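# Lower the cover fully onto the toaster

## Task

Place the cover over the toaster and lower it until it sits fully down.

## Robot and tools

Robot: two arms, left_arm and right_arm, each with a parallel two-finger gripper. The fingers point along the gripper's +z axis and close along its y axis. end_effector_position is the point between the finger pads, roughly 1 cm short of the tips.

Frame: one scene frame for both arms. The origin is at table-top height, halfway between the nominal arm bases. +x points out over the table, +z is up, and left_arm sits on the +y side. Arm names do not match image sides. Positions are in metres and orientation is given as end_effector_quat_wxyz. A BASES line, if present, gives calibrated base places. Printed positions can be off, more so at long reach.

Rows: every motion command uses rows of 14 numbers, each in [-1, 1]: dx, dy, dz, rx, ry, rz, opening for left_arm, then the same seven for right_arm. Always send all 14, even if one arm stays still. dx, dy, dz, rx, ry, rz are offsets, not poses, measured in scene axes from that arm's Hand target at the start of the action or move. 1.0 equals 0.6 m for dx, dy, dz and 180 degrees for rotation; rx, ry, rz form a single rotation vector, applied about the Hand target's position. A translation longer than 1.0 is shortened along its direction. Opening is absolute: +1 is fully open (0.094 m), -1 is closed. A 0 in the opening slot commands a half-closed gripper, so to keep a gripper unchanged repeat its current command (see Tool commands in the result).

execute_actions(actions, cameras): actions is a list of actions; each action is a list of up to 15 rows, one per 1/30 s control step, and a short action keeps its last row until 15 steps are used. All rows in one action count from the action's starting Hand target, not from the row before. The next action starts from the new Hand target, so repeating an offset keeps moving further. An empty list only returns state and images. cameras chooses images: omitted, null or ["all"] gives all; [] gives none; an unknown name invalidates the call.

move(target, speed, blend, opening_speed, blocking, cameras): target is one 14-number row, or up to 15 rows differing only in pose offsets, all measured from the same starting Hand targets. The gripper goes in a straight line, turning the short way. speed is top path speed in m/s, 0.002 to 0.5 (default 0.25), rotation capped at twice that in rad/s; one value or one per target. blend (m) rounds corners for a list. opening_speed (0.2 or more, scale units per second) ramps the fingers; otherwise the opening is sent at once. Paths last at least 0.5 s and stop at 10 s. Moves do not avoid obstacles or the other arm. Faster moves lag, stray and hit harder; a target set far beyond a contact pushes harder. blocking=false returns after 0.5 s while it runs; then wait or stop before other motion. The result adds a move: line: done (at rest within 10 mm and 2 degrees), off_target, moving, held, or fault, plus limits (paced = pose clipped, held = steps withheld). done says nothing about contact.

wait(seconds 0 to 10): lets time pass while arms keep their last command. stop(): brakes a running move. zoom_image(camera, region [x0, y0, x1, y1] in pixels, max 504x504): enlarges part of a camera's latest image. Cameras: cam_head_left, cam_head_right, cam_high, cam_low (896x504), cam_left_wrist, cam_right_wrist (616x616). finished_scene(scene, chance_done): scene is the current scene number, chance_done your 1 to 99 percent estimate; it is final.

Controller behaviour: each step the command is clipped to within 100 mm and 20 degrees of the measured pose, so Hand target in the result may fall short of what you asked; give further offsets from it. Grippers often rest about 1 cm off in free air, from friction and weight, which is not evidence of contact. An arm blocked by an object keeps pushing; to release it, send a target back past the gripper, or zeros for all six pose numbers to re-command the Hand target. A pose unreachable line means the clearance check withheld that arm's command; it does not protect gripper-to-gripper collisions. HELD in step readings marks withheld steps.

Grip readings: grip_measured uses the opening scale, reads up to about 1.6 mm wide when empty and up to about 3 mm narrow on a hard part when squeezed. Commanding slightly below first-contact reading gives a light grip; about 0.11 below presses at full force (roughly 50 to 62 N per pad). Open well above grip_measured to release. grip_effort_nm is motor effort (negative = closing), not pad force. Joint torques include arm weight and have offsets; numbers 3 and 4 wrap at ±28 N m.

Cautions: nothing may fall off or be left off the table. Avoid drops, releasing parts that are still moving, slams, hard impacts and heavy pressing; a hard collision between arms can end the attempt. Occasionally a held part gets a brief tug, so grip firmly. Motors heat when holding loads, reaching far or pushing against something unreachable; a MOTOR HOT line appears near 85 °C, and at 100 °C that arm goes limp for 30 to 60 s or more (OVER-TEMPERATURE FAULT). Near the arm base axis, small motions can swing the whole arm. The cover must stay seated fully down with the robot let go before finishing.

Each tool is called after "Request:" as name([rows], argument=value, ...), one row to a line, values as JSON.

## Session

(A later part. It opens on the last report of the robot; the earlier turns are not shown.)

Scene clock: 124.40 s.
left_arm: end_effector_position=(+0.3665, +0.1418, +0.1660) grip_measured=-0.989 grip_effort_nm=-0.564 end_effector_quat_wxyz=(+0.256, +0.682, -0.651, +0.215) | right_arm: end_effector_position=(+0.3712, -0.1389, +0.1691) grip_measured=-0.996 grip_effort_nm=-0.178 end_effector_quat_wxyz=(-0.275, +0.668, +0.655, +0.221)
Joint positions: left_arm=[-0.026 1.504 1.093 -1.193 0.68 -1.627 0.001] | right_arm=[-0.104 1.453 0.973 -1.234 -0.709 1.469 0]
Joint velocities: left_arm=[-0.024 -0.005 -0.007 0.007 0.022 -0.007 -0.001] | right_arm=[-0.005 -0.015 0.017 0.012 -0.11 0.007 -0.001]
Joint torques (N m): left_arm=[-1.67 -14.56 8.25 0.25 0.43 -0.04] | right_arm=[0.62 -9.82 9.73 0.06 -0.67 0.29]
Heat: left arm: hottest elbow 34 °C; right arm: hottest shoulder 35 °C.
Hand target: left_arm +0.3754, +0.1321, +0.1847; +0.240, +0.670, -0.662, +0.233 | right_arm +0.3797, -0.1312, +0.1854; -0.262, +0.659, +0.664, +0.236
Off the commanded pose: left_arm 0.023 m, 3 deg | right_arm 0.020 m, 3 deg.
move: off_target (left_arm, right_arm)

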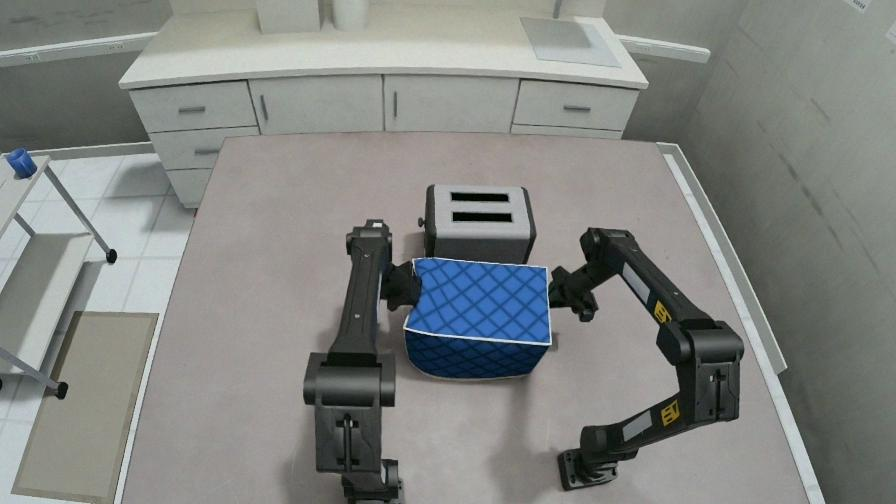

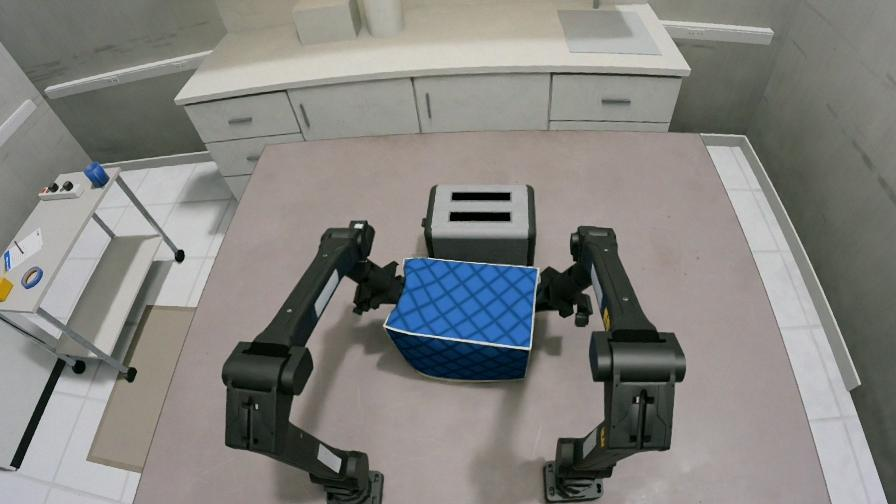

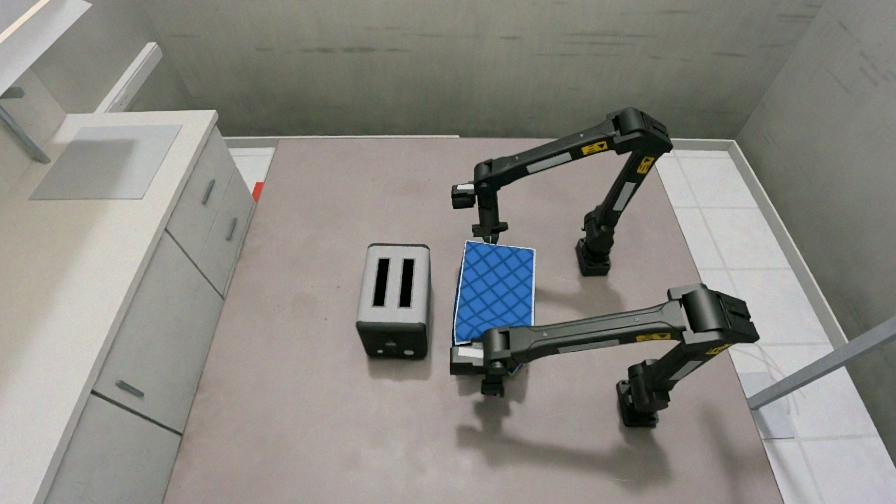

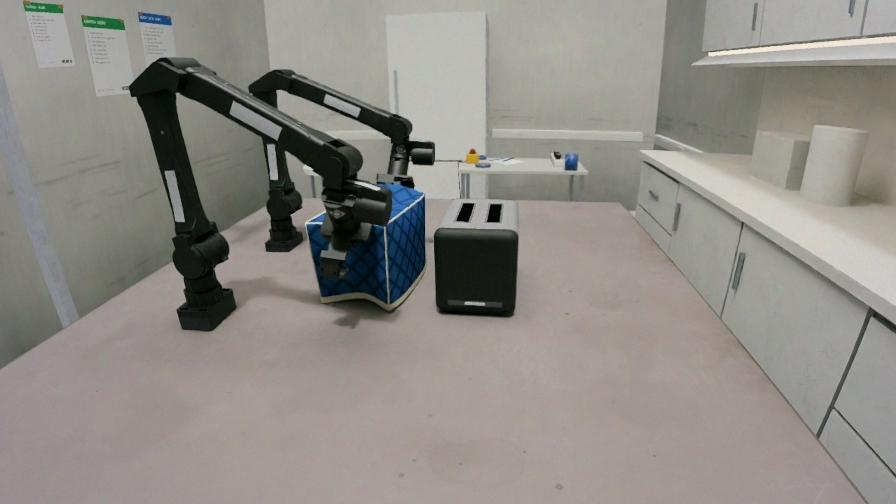

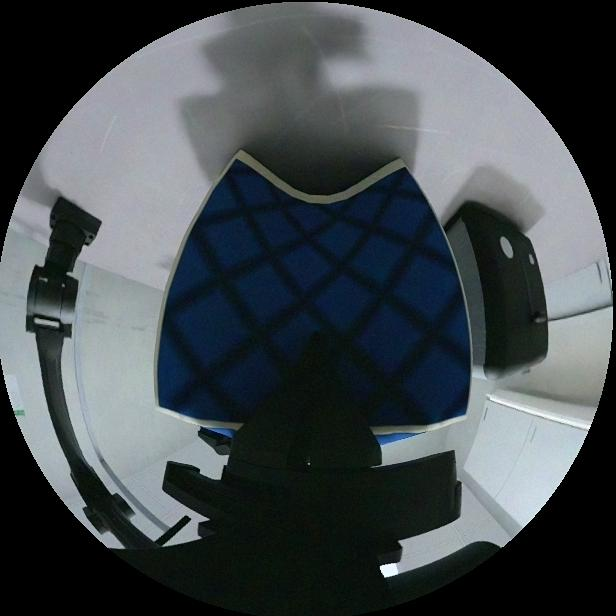

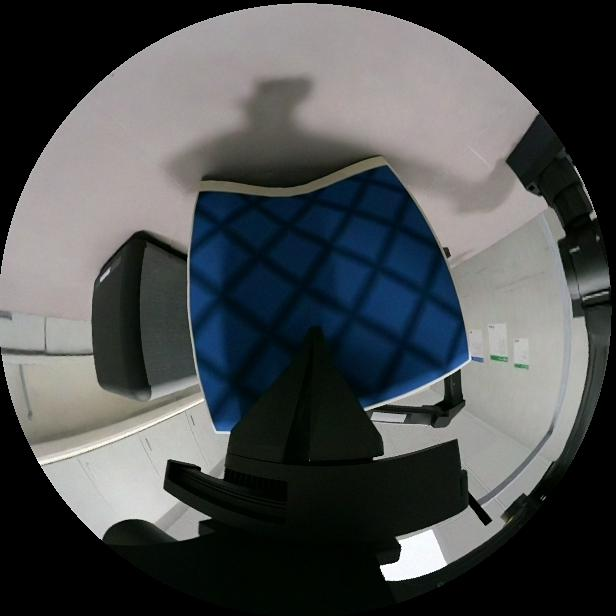

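Request:
move(target=[0,0.06,0.01,0,0,0,-1,0,-0.06,0.01,0,0,0,-1], speed=0.1, cameras=[])

Request:
move(target=[0.008,0,0.01,0,0,0,1,0.008,0,0.01,0,0,0,1], speed=0.1)

Scene clock: 136.07 s.
left_arm: end_effector_position=(+0.3618, +0.1619, +0.1695) grip_measured=-0.989 grip_effort_nm=-0.574 end_effector_quat_wxyz=(+0.259, +0.675, -0.657, +0.214) | right_arm: end_effector_position=(+0.3623, -0.1610, +0.1736) grip_measured=-0.996 grip_effort_nm=-0.178 end_effector_quat_wxyz=(-0.282, +0.666, +0.655, +0.219)
Joint positions: left_arm=[0.024 1.504 1.101 -1.256 0.68 -1.538 0.001] | right_arm=[-0.168 1.453 0.98 -1.315 -0.703 1.376 0]
Joint velocities: left_arm=[0.005 -0.005 -0.017 0.007 -0.051 0.007 0] | right_arm=[-0.015 -0.005 -0.017 -0.007 0.022 0.007 0]
Joint torques (N m): left_arm=[0.73 -14.56 9.47 -0.65 0.36 0.16] | right_arm=[-1.85 -8.53 11.92 -0.5 -0.24 -0.04]
Heat: left arm: hottest elbow 34 °C; right arm: hottest shoulder 35 °C.
Hand target: left_arm +0.3759, +0.1676, +0.1913; +0.239, +0.670, -0.662, +0.234 | right_arm +0.3798, -0.1676, +0.1908; -0.261, +0.660, +0.665, +0.235
Off the commanded pose: left_arm 0.026 m, 3 deg | right_arm 0.026 m, 3 deg.
move: off_target (left_arm, right_arm)
No camera images: "cameras" was empty.

Scene clock: 136.90 s.
left_arm: end_effector_position=(+0.3665, +0.1621, +0.1776) grip_measured=+0.998 grip_effort_nm=0.100 end_effector_quat_wxyz=(+0.256, +0.674, -0.658, +0.216) | right_arm: end_effector_position=(+0.3669, -0.1617, +0.1807) grip_measured=+0.998 grip_effort_nm=0.100 end_effector_quat_wxyz=(-0.280, +0.665, +0.656, +0.220)
Joint positions: left_arm=[0.024 1.504 1.124 -1.273 0.68 -1.538 0.094] | right_arm=[-0.168 1.453 1.002 -1.331 -0.703 1.376 0.094]
Joint velocities: left_arm=[-0.005 -0.015 0.007 -0.017 -0.051 0.051 -0.002] | right_arm=[0.015 0.005 -0.012 -0.007 -0.037 -0.007 0]
Joint torques (N m): left_arm=[0.79 -13.86 9.65 -0.44 0.36 0.15] | right_arm=[-1.61 -8.23 12.14 -0.47 -0.27 -0.01]
Heat: left arm: hottest elbow 34 °C; right arm: hottest shoulder 35 °C.
Hand target: left_arm +0.3808, +0.1675, +0.1974; +0.239, +0.670, -0.662, +0.234 | right_arm +0.3847, -0.1676, +0.1968; -0.261, +0.660, +0.664, +0.235
Off the commanded pose: left_arm 0.025 m, 3 deg | right_arm 0.025 m, 3 deg.
move: off_target (left_arm, right_arm)

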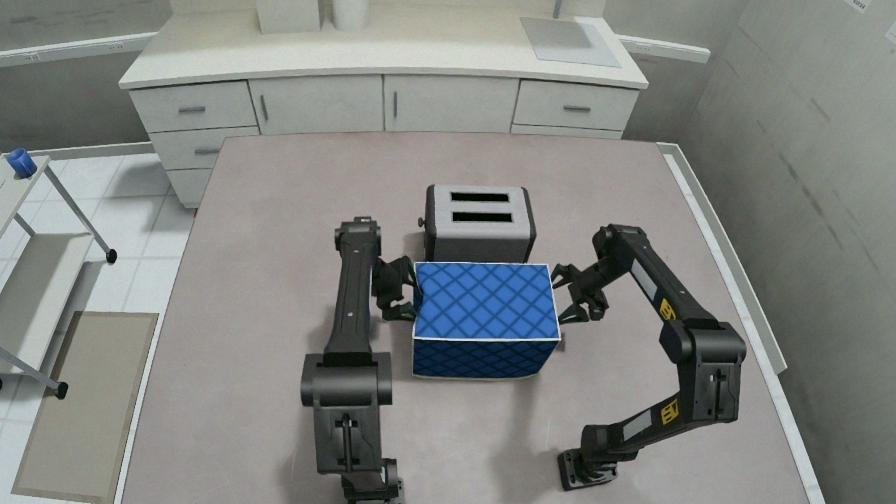

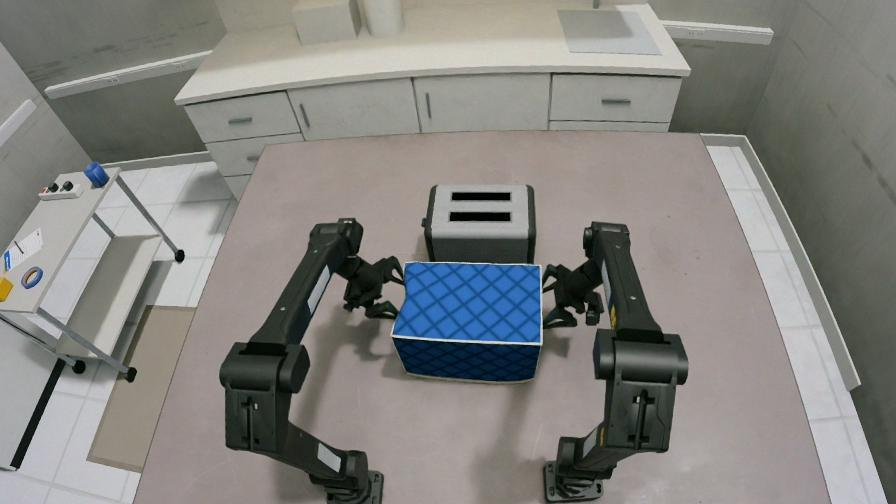

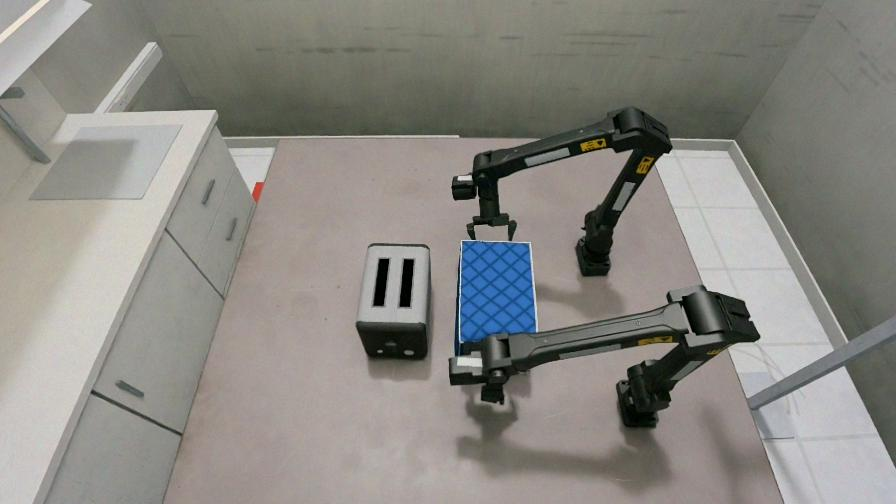

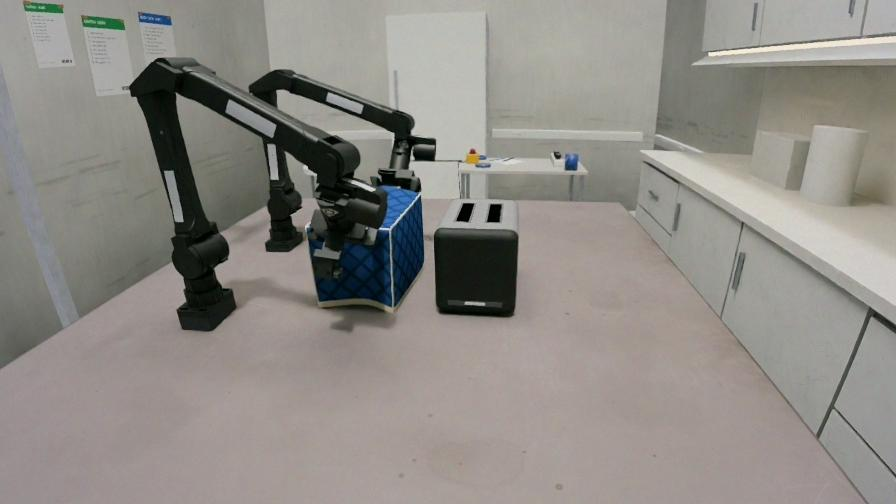

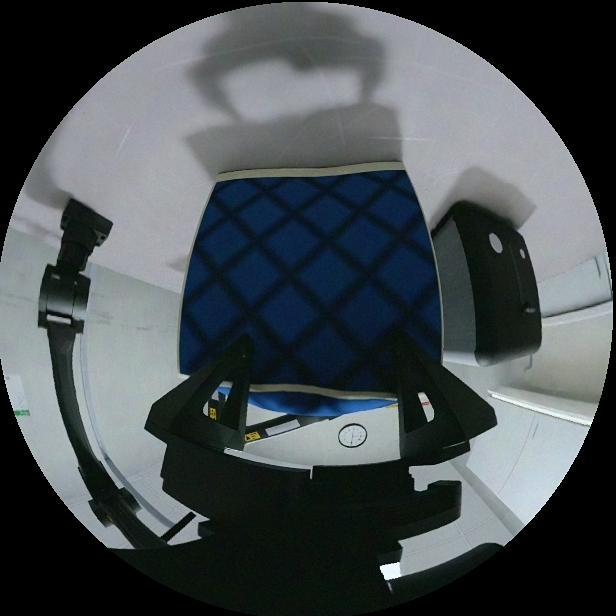

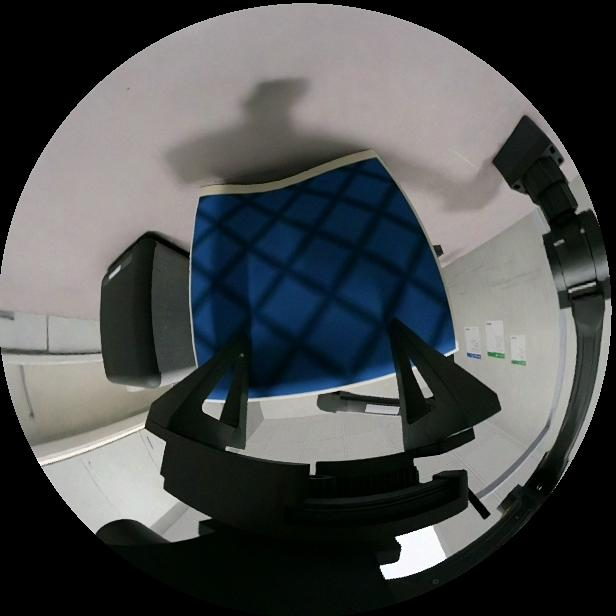

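Request:
move([
  [-0.01,-0.08,-0.02,0,0,0,1,-0.01,0.08,-0.02,0,0,0,1],
  [-0.01,-0.08,0.08,0,0,0,1,-0.01,0.08,0.08,0,0,0,1],
], speed=0.06)

Scene clock: 142.10 s.
left_arm: end_effector_position=(+0.3660, +0.1298, +0.2180) grip_measured=+0.998 grip_effort_nm=0.100 end_effector_quat_wxyz=(+0.253, +0.682, -0.651, +0.216) | right_arm: end_effector_position=(+0.3653, -0.1268, +0.2197) grip_measured=+0.998 grip_effort_nm=0.090 end_effector_quat_wxyz=(-0.278, +0.668, +0.655, +0.217)
Joint positions: left_arm=[-0.056 1.45 1.179 -1.304 0.679 -1.667 0.094] | right_arm=[-0.072 1.381 1.044 -1.362 -0.712 1.509 0.094]
Joint velocities: left_arm=[-0.024 -0.005 -0.007 0.022 -0.037 -0.051 -0.001] | right_arm=[-0.024 -0.015 -0.012 -0.007 -0.051 -0.007 -0.001]
Joint torques (N m): left_arm=[-1.44 -14.68 10.29 -0.46 0.46 -0.02] | right_arm=[0.62 -9 13.05 -0.38 -0.69 0.3]
Heat: left arm: hottest elbow 34 °C; right arm: hottest shoulder 35 °C.
Hand target: left_arm +0.3739, +0.1192, +0.2444; +0.240, +0.670, -0.663, +0.233 | right_arm +0.3793, -0.1195, +0.2458; -0.262, +0.659, +0.664, +0.237
Off the commanded pose: left_arm 0.031 m, 3 deg | right_arm 0.029 m, 3 deg.
move: off_target (left_arm, right_arm)

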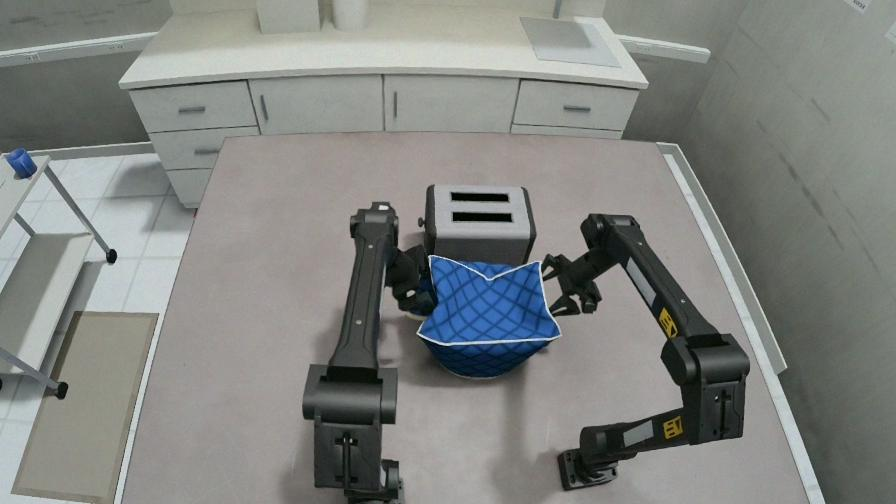

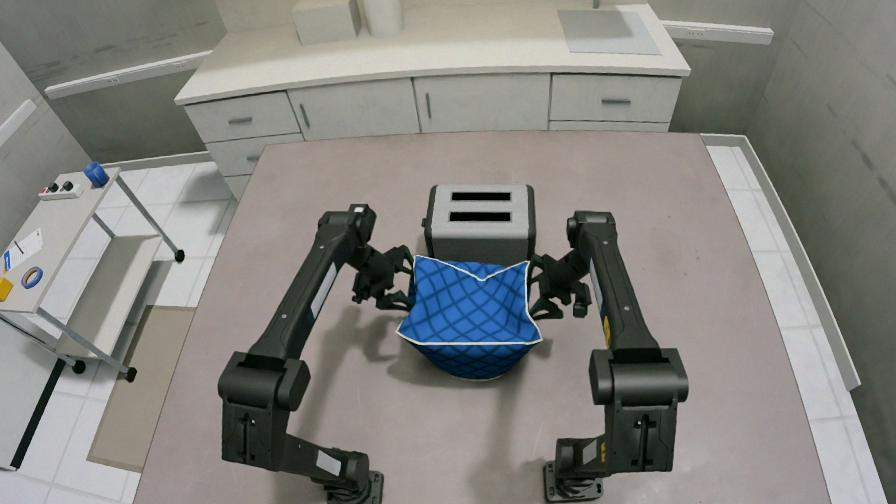

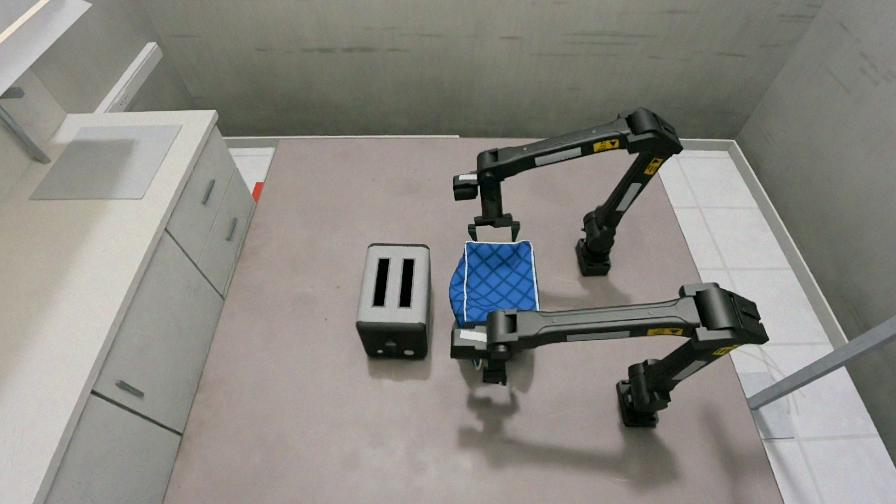

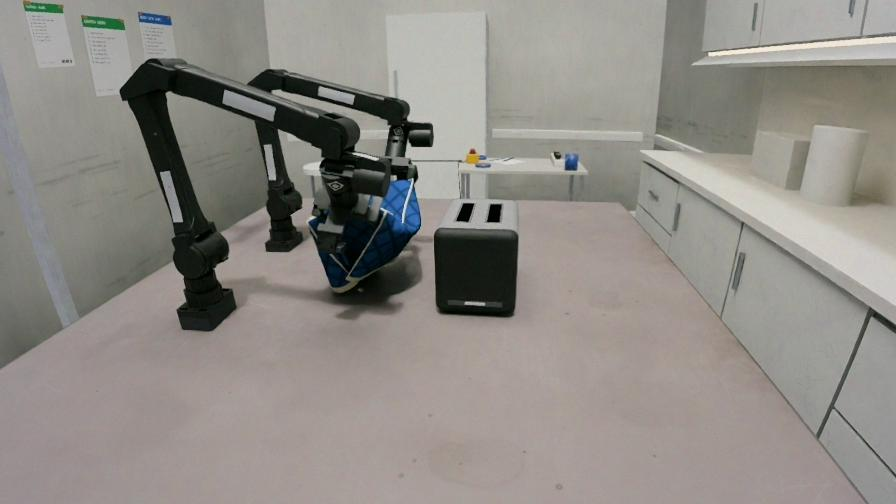

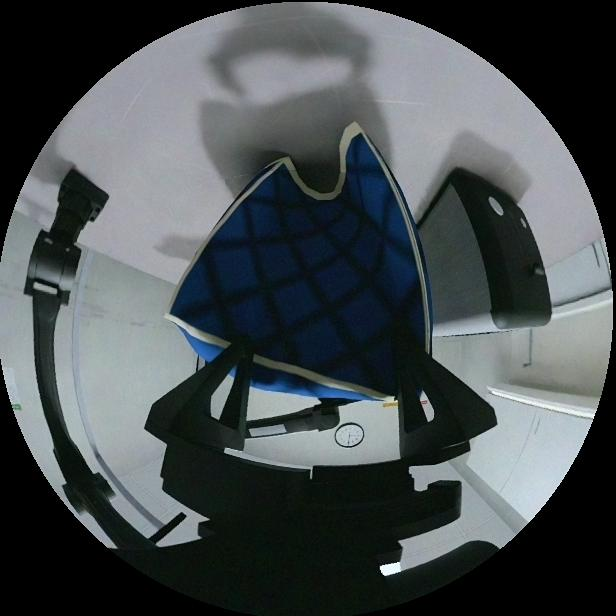

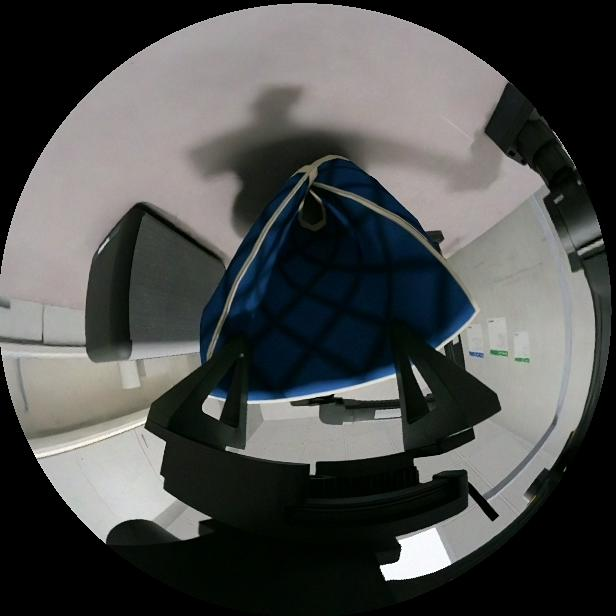

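Request:
move([
  [0,0,-0.083,0,0,0,1,0,0,-0.083,0,0,0,1],
  [0,0.13,-0.083,0,0,0,1,0,-0.13,-0.083,0,0,0,1],
  [0,0.13,0.03,0,0,0,1,0,-0.13,0.03,0,0,0,1],
], speed=0.12, cameras=[])

Request:
move(target=[0,0,0,0,-0.32,-0.385,0.6,0,0,0,0,-0.32,0.385,0.6], speed=0.4)

Scene clock: 152.67 s.
left_arm: end_effector_position=(+0.3653, +0.1906, +0.2405) grip_measured=+0.998 grip_effort_nm=0.105 end_effector_quat_wxyz=(+0.261, +0.675, -0.655, +0.217) | right_arm: end_effector_position=(+0.3665, -0.1908, +0.2407) grip_measured=+0.998 grip_effort_nm=0.085 end_effector_quat_wxyz=(-0.288, +0.666, +0.653, +0.217)
Joint positions: left_arm=[0.095 1.471 1.257 -1.501 0.679 -1.45 0.094] | right_arm=[-0.246 1.428 1.137 -1.572 -0.688 1.278 0.094]
Joint velocities: left_arm=[-0.015 -0.005 -0.002 -0.007 -0.022 0.051 0] | right_arm=[0.005 -0.015 0.002 -0.012 -0.007 0.066 -0.001]
Joint torques (N m): left_arm=[0.62 -14.04 10.02 -0.77 0.23 0.15] | right_arm=[-1.73 -9.35 12.68 -0.55 -0.15 -0.04]
Heat: left arm: hottest elbow 35 °C; right arm: hottest shoulder 34 °C.
Hand target: left_arm +0.3749, +0.1964, +0.2635; +0.239, +0.671, -0.662, +0.234 | right_arm +0.3795, -0.1980, +0.2627; -0.261, +0.660, +0.665, +0.234
Off the commanded pose: left_arm 0.024 m, 3 deg | right_arm 0.027 m, 4 deg.
move: off_target (left_arm, right_arm)
No camera images: "cameras" was empty.

Scene clock: 155.73 s.
left_arm: end_effector_position=(+0.3661, +0.1901, +0.2455) grip_measured=+0.602 grip_effort_nm=-0.085 end_effector_quat_wxyz=(-0.021, -0.013, +0.941, -0.339) | right_arm: end_effector_position=(+0.3669, -0.1986, +0.2424) grip_measured=+0.602 grip_effort_nm=-0.100 end_effector_quat_wxyz=(-0.039, +0.018, +0.944, +0.326)
Joint positions: left_arm=[0.095 1.459 1.257 -1.491 0.683 0.117 0.075] | right_arm=[-0.246 1.4 1.137 -1.544 -0.631 -0.248 0.075]
Joint velocities: left_arm=[0.005 -0.005 0.007 -0.012 0.022 -0.022 0.001] | right_arm=[-0.024 -0.005 0.002 0.017 -0.037 -0.037 0]
Joint torques (N m): left_arm=[0.91 -13.8 9.47 -0.38 0.6 0.23] | right_arm=[-0.26 -9.05 12.55 -0.32 -0.57 -0.1]
Heat: left arm: hottest elbow 35 °C; right arm: hottest shoulder 34 °C.
Hand target: left_arm +0.3749, +0.1964, +0.2635; +0.003, -0.007, +0.941, -0.339 | right_arm +0.3796, -0.1980, +0.2629; -0.011, -0.002, +0.946, +0.323
Off the commanded pose: left_arm 0.021 m, 3 deg | right_arm 0.024 m, 4 deg.
move: off_target (left_arm, right_arm)

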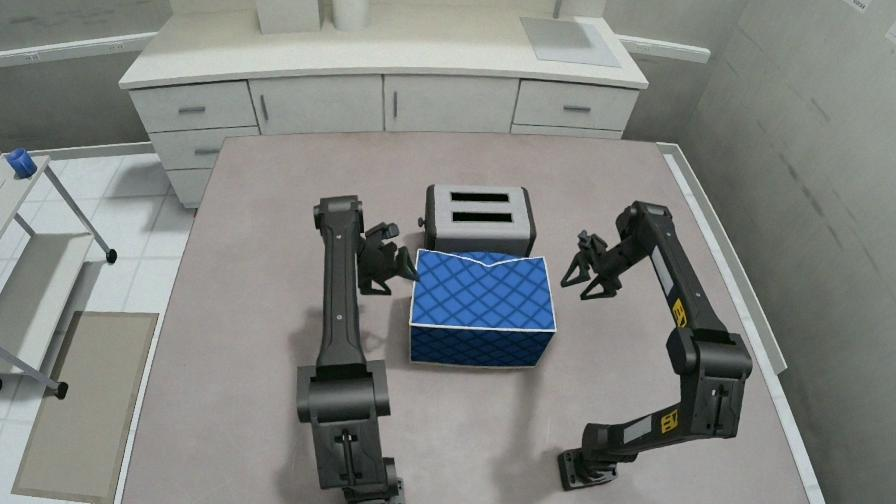

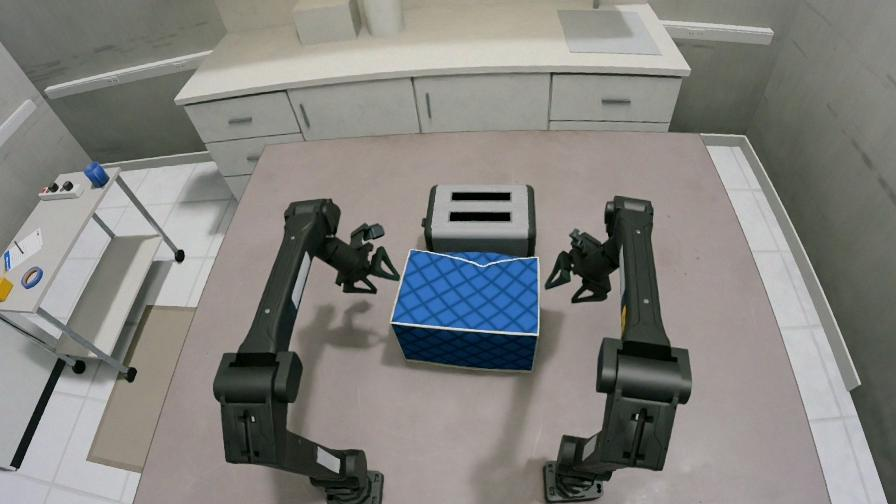

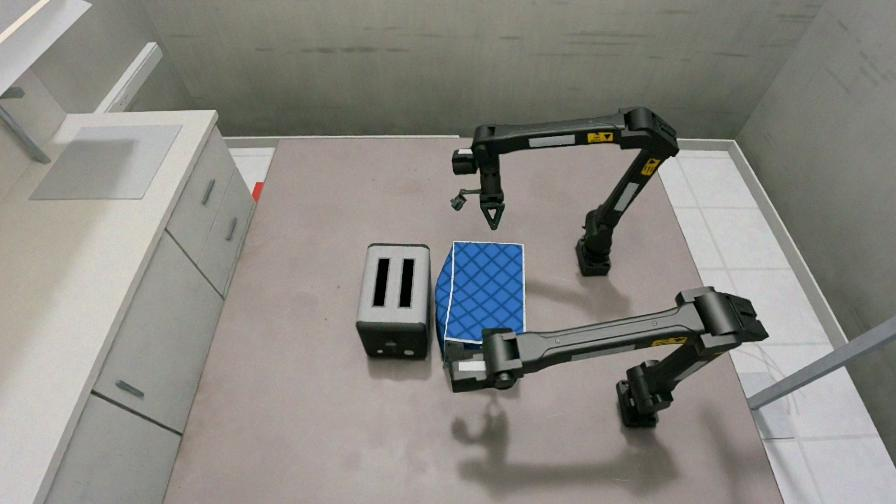

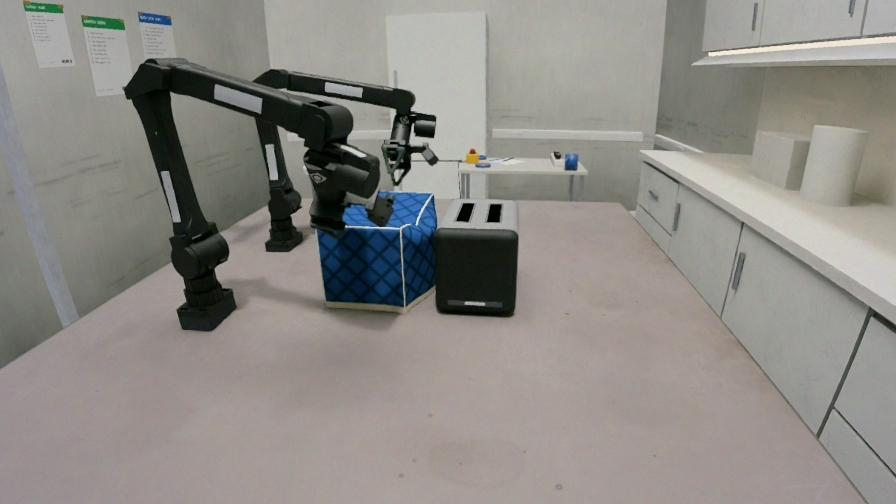

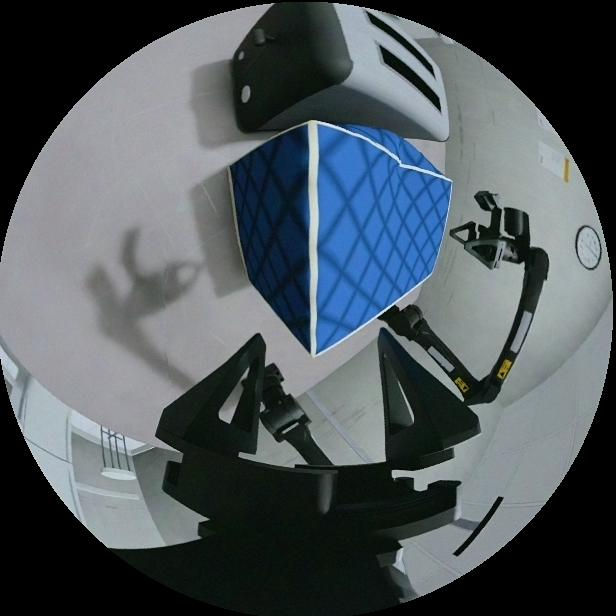

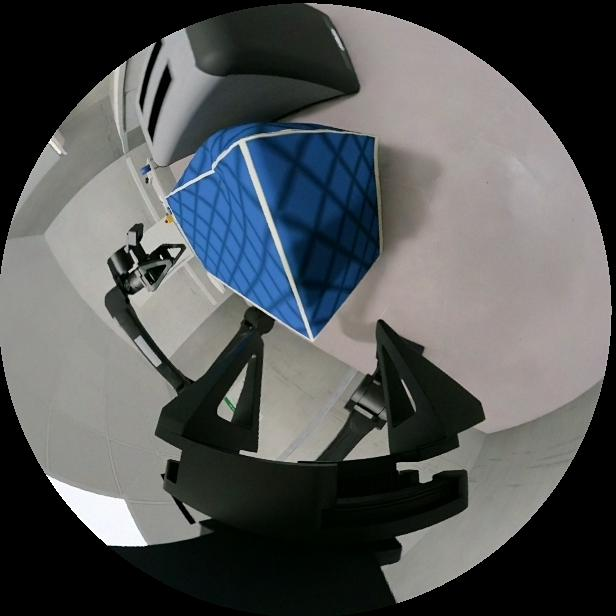

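Request:
move(target=[0.01,-0.07,-0.085,0,0,0,0.6,0.01,0.085,-0.08,0,0,0,0.6], speed=0.1)

Scene clock: 162.47 s.
left_arm: end_effector_position=(+0.3772, +0.1618, +0.2150) grip_measured=+0.602 grip_effort_nm=-0.095 end_effector_quat_wxyz=(+0.004, -0.010, +0.941, -0.338) | right_arm: end_effector_position=(+0.3883, -0.1513, +0.2189) grip_measured=+0.602 grip_effort_nm=-0.095 end_effector_quat_wxyz=(-0.005, -0.005, +0.946, +0.323)
Joint positions: left_arm=[0.025 1.459 1.177 -1.295 0.689 0.012 0.075] | right_arm=[-0.115 1.4 1.081 -1.327 -0.654 -0.113 0.075]
Joint velocities: left_arm=[-0.005 -0.015 -0.022 0.002 -0.022 0.066 0] | right_arm=[-0.005 -0.005 -0.017 0.007 0.022 -0.037 -0.001]
Joint torques (N m): left_arm=[-1.08 -12.04 7.2 0.42 0.53 0.01] | right_arm=[0.09 -8.35 7.42 0.36 -0.56 0.23]
Heat: left arm: hottest elbow 35 °C; right arm: hottest shoulder 34 °C.
Hand target: left_arm +0.3804, +0.1554, +0.2121; +0.003, -0.007, +0.941, -0.339 | right_arm +0.3850, -0.1463, +0.2157; -0.010, -0.002, +0.946, +0.324
Off the commanded pose: left_arm 0.009 m, 0 deg | right_arm 0.006 m, 1 deg.
move: done

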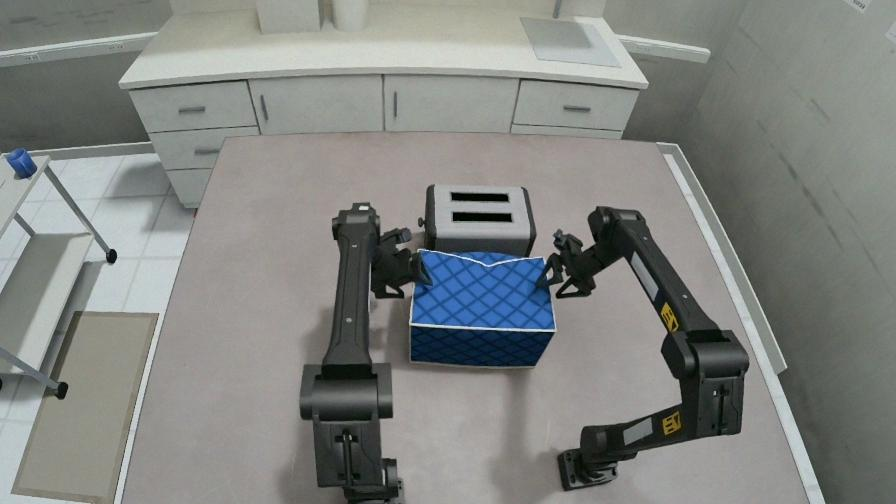

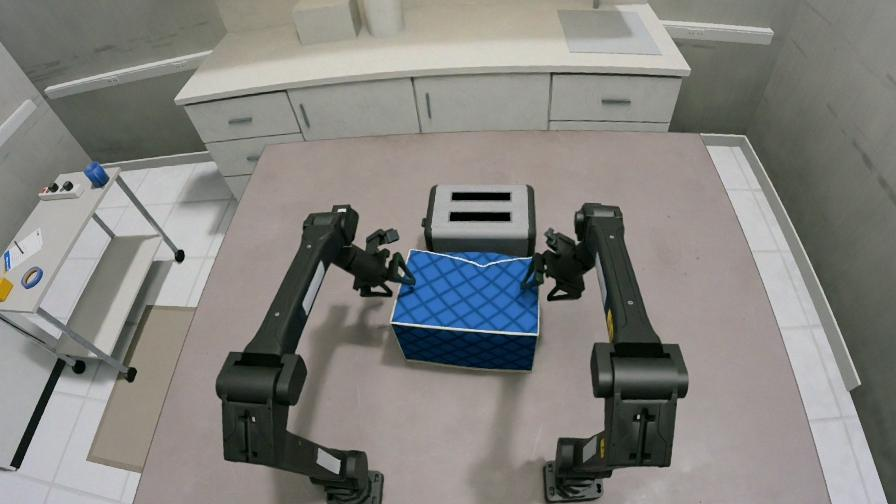

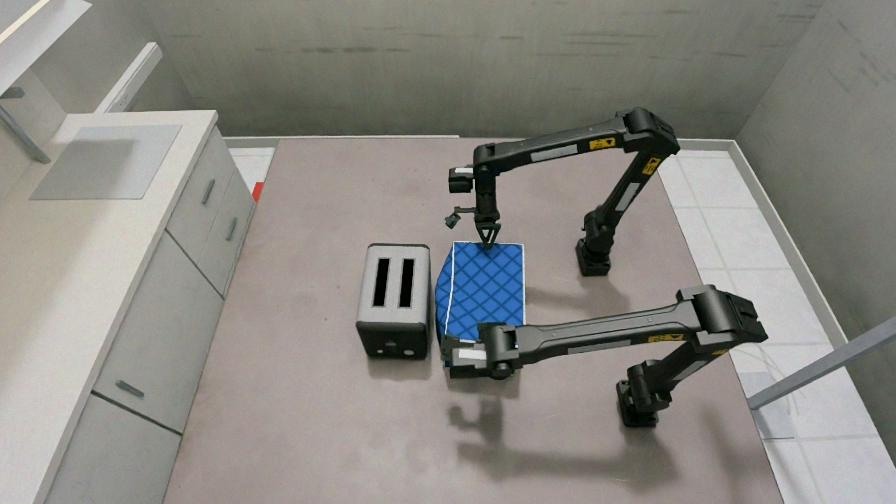

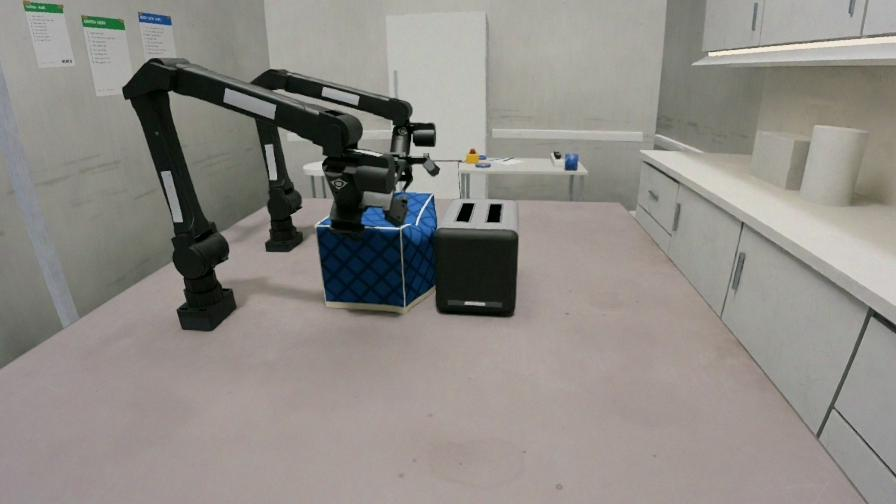

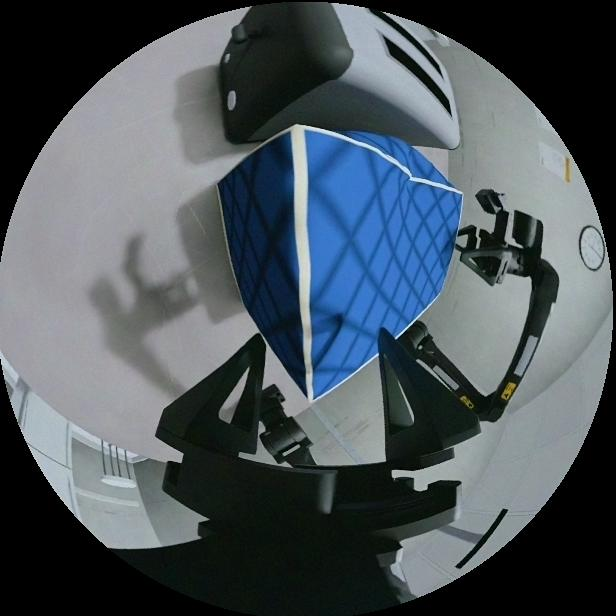

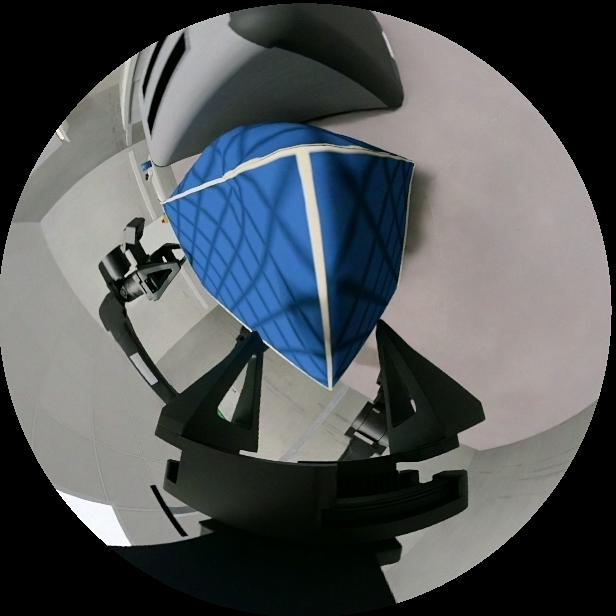

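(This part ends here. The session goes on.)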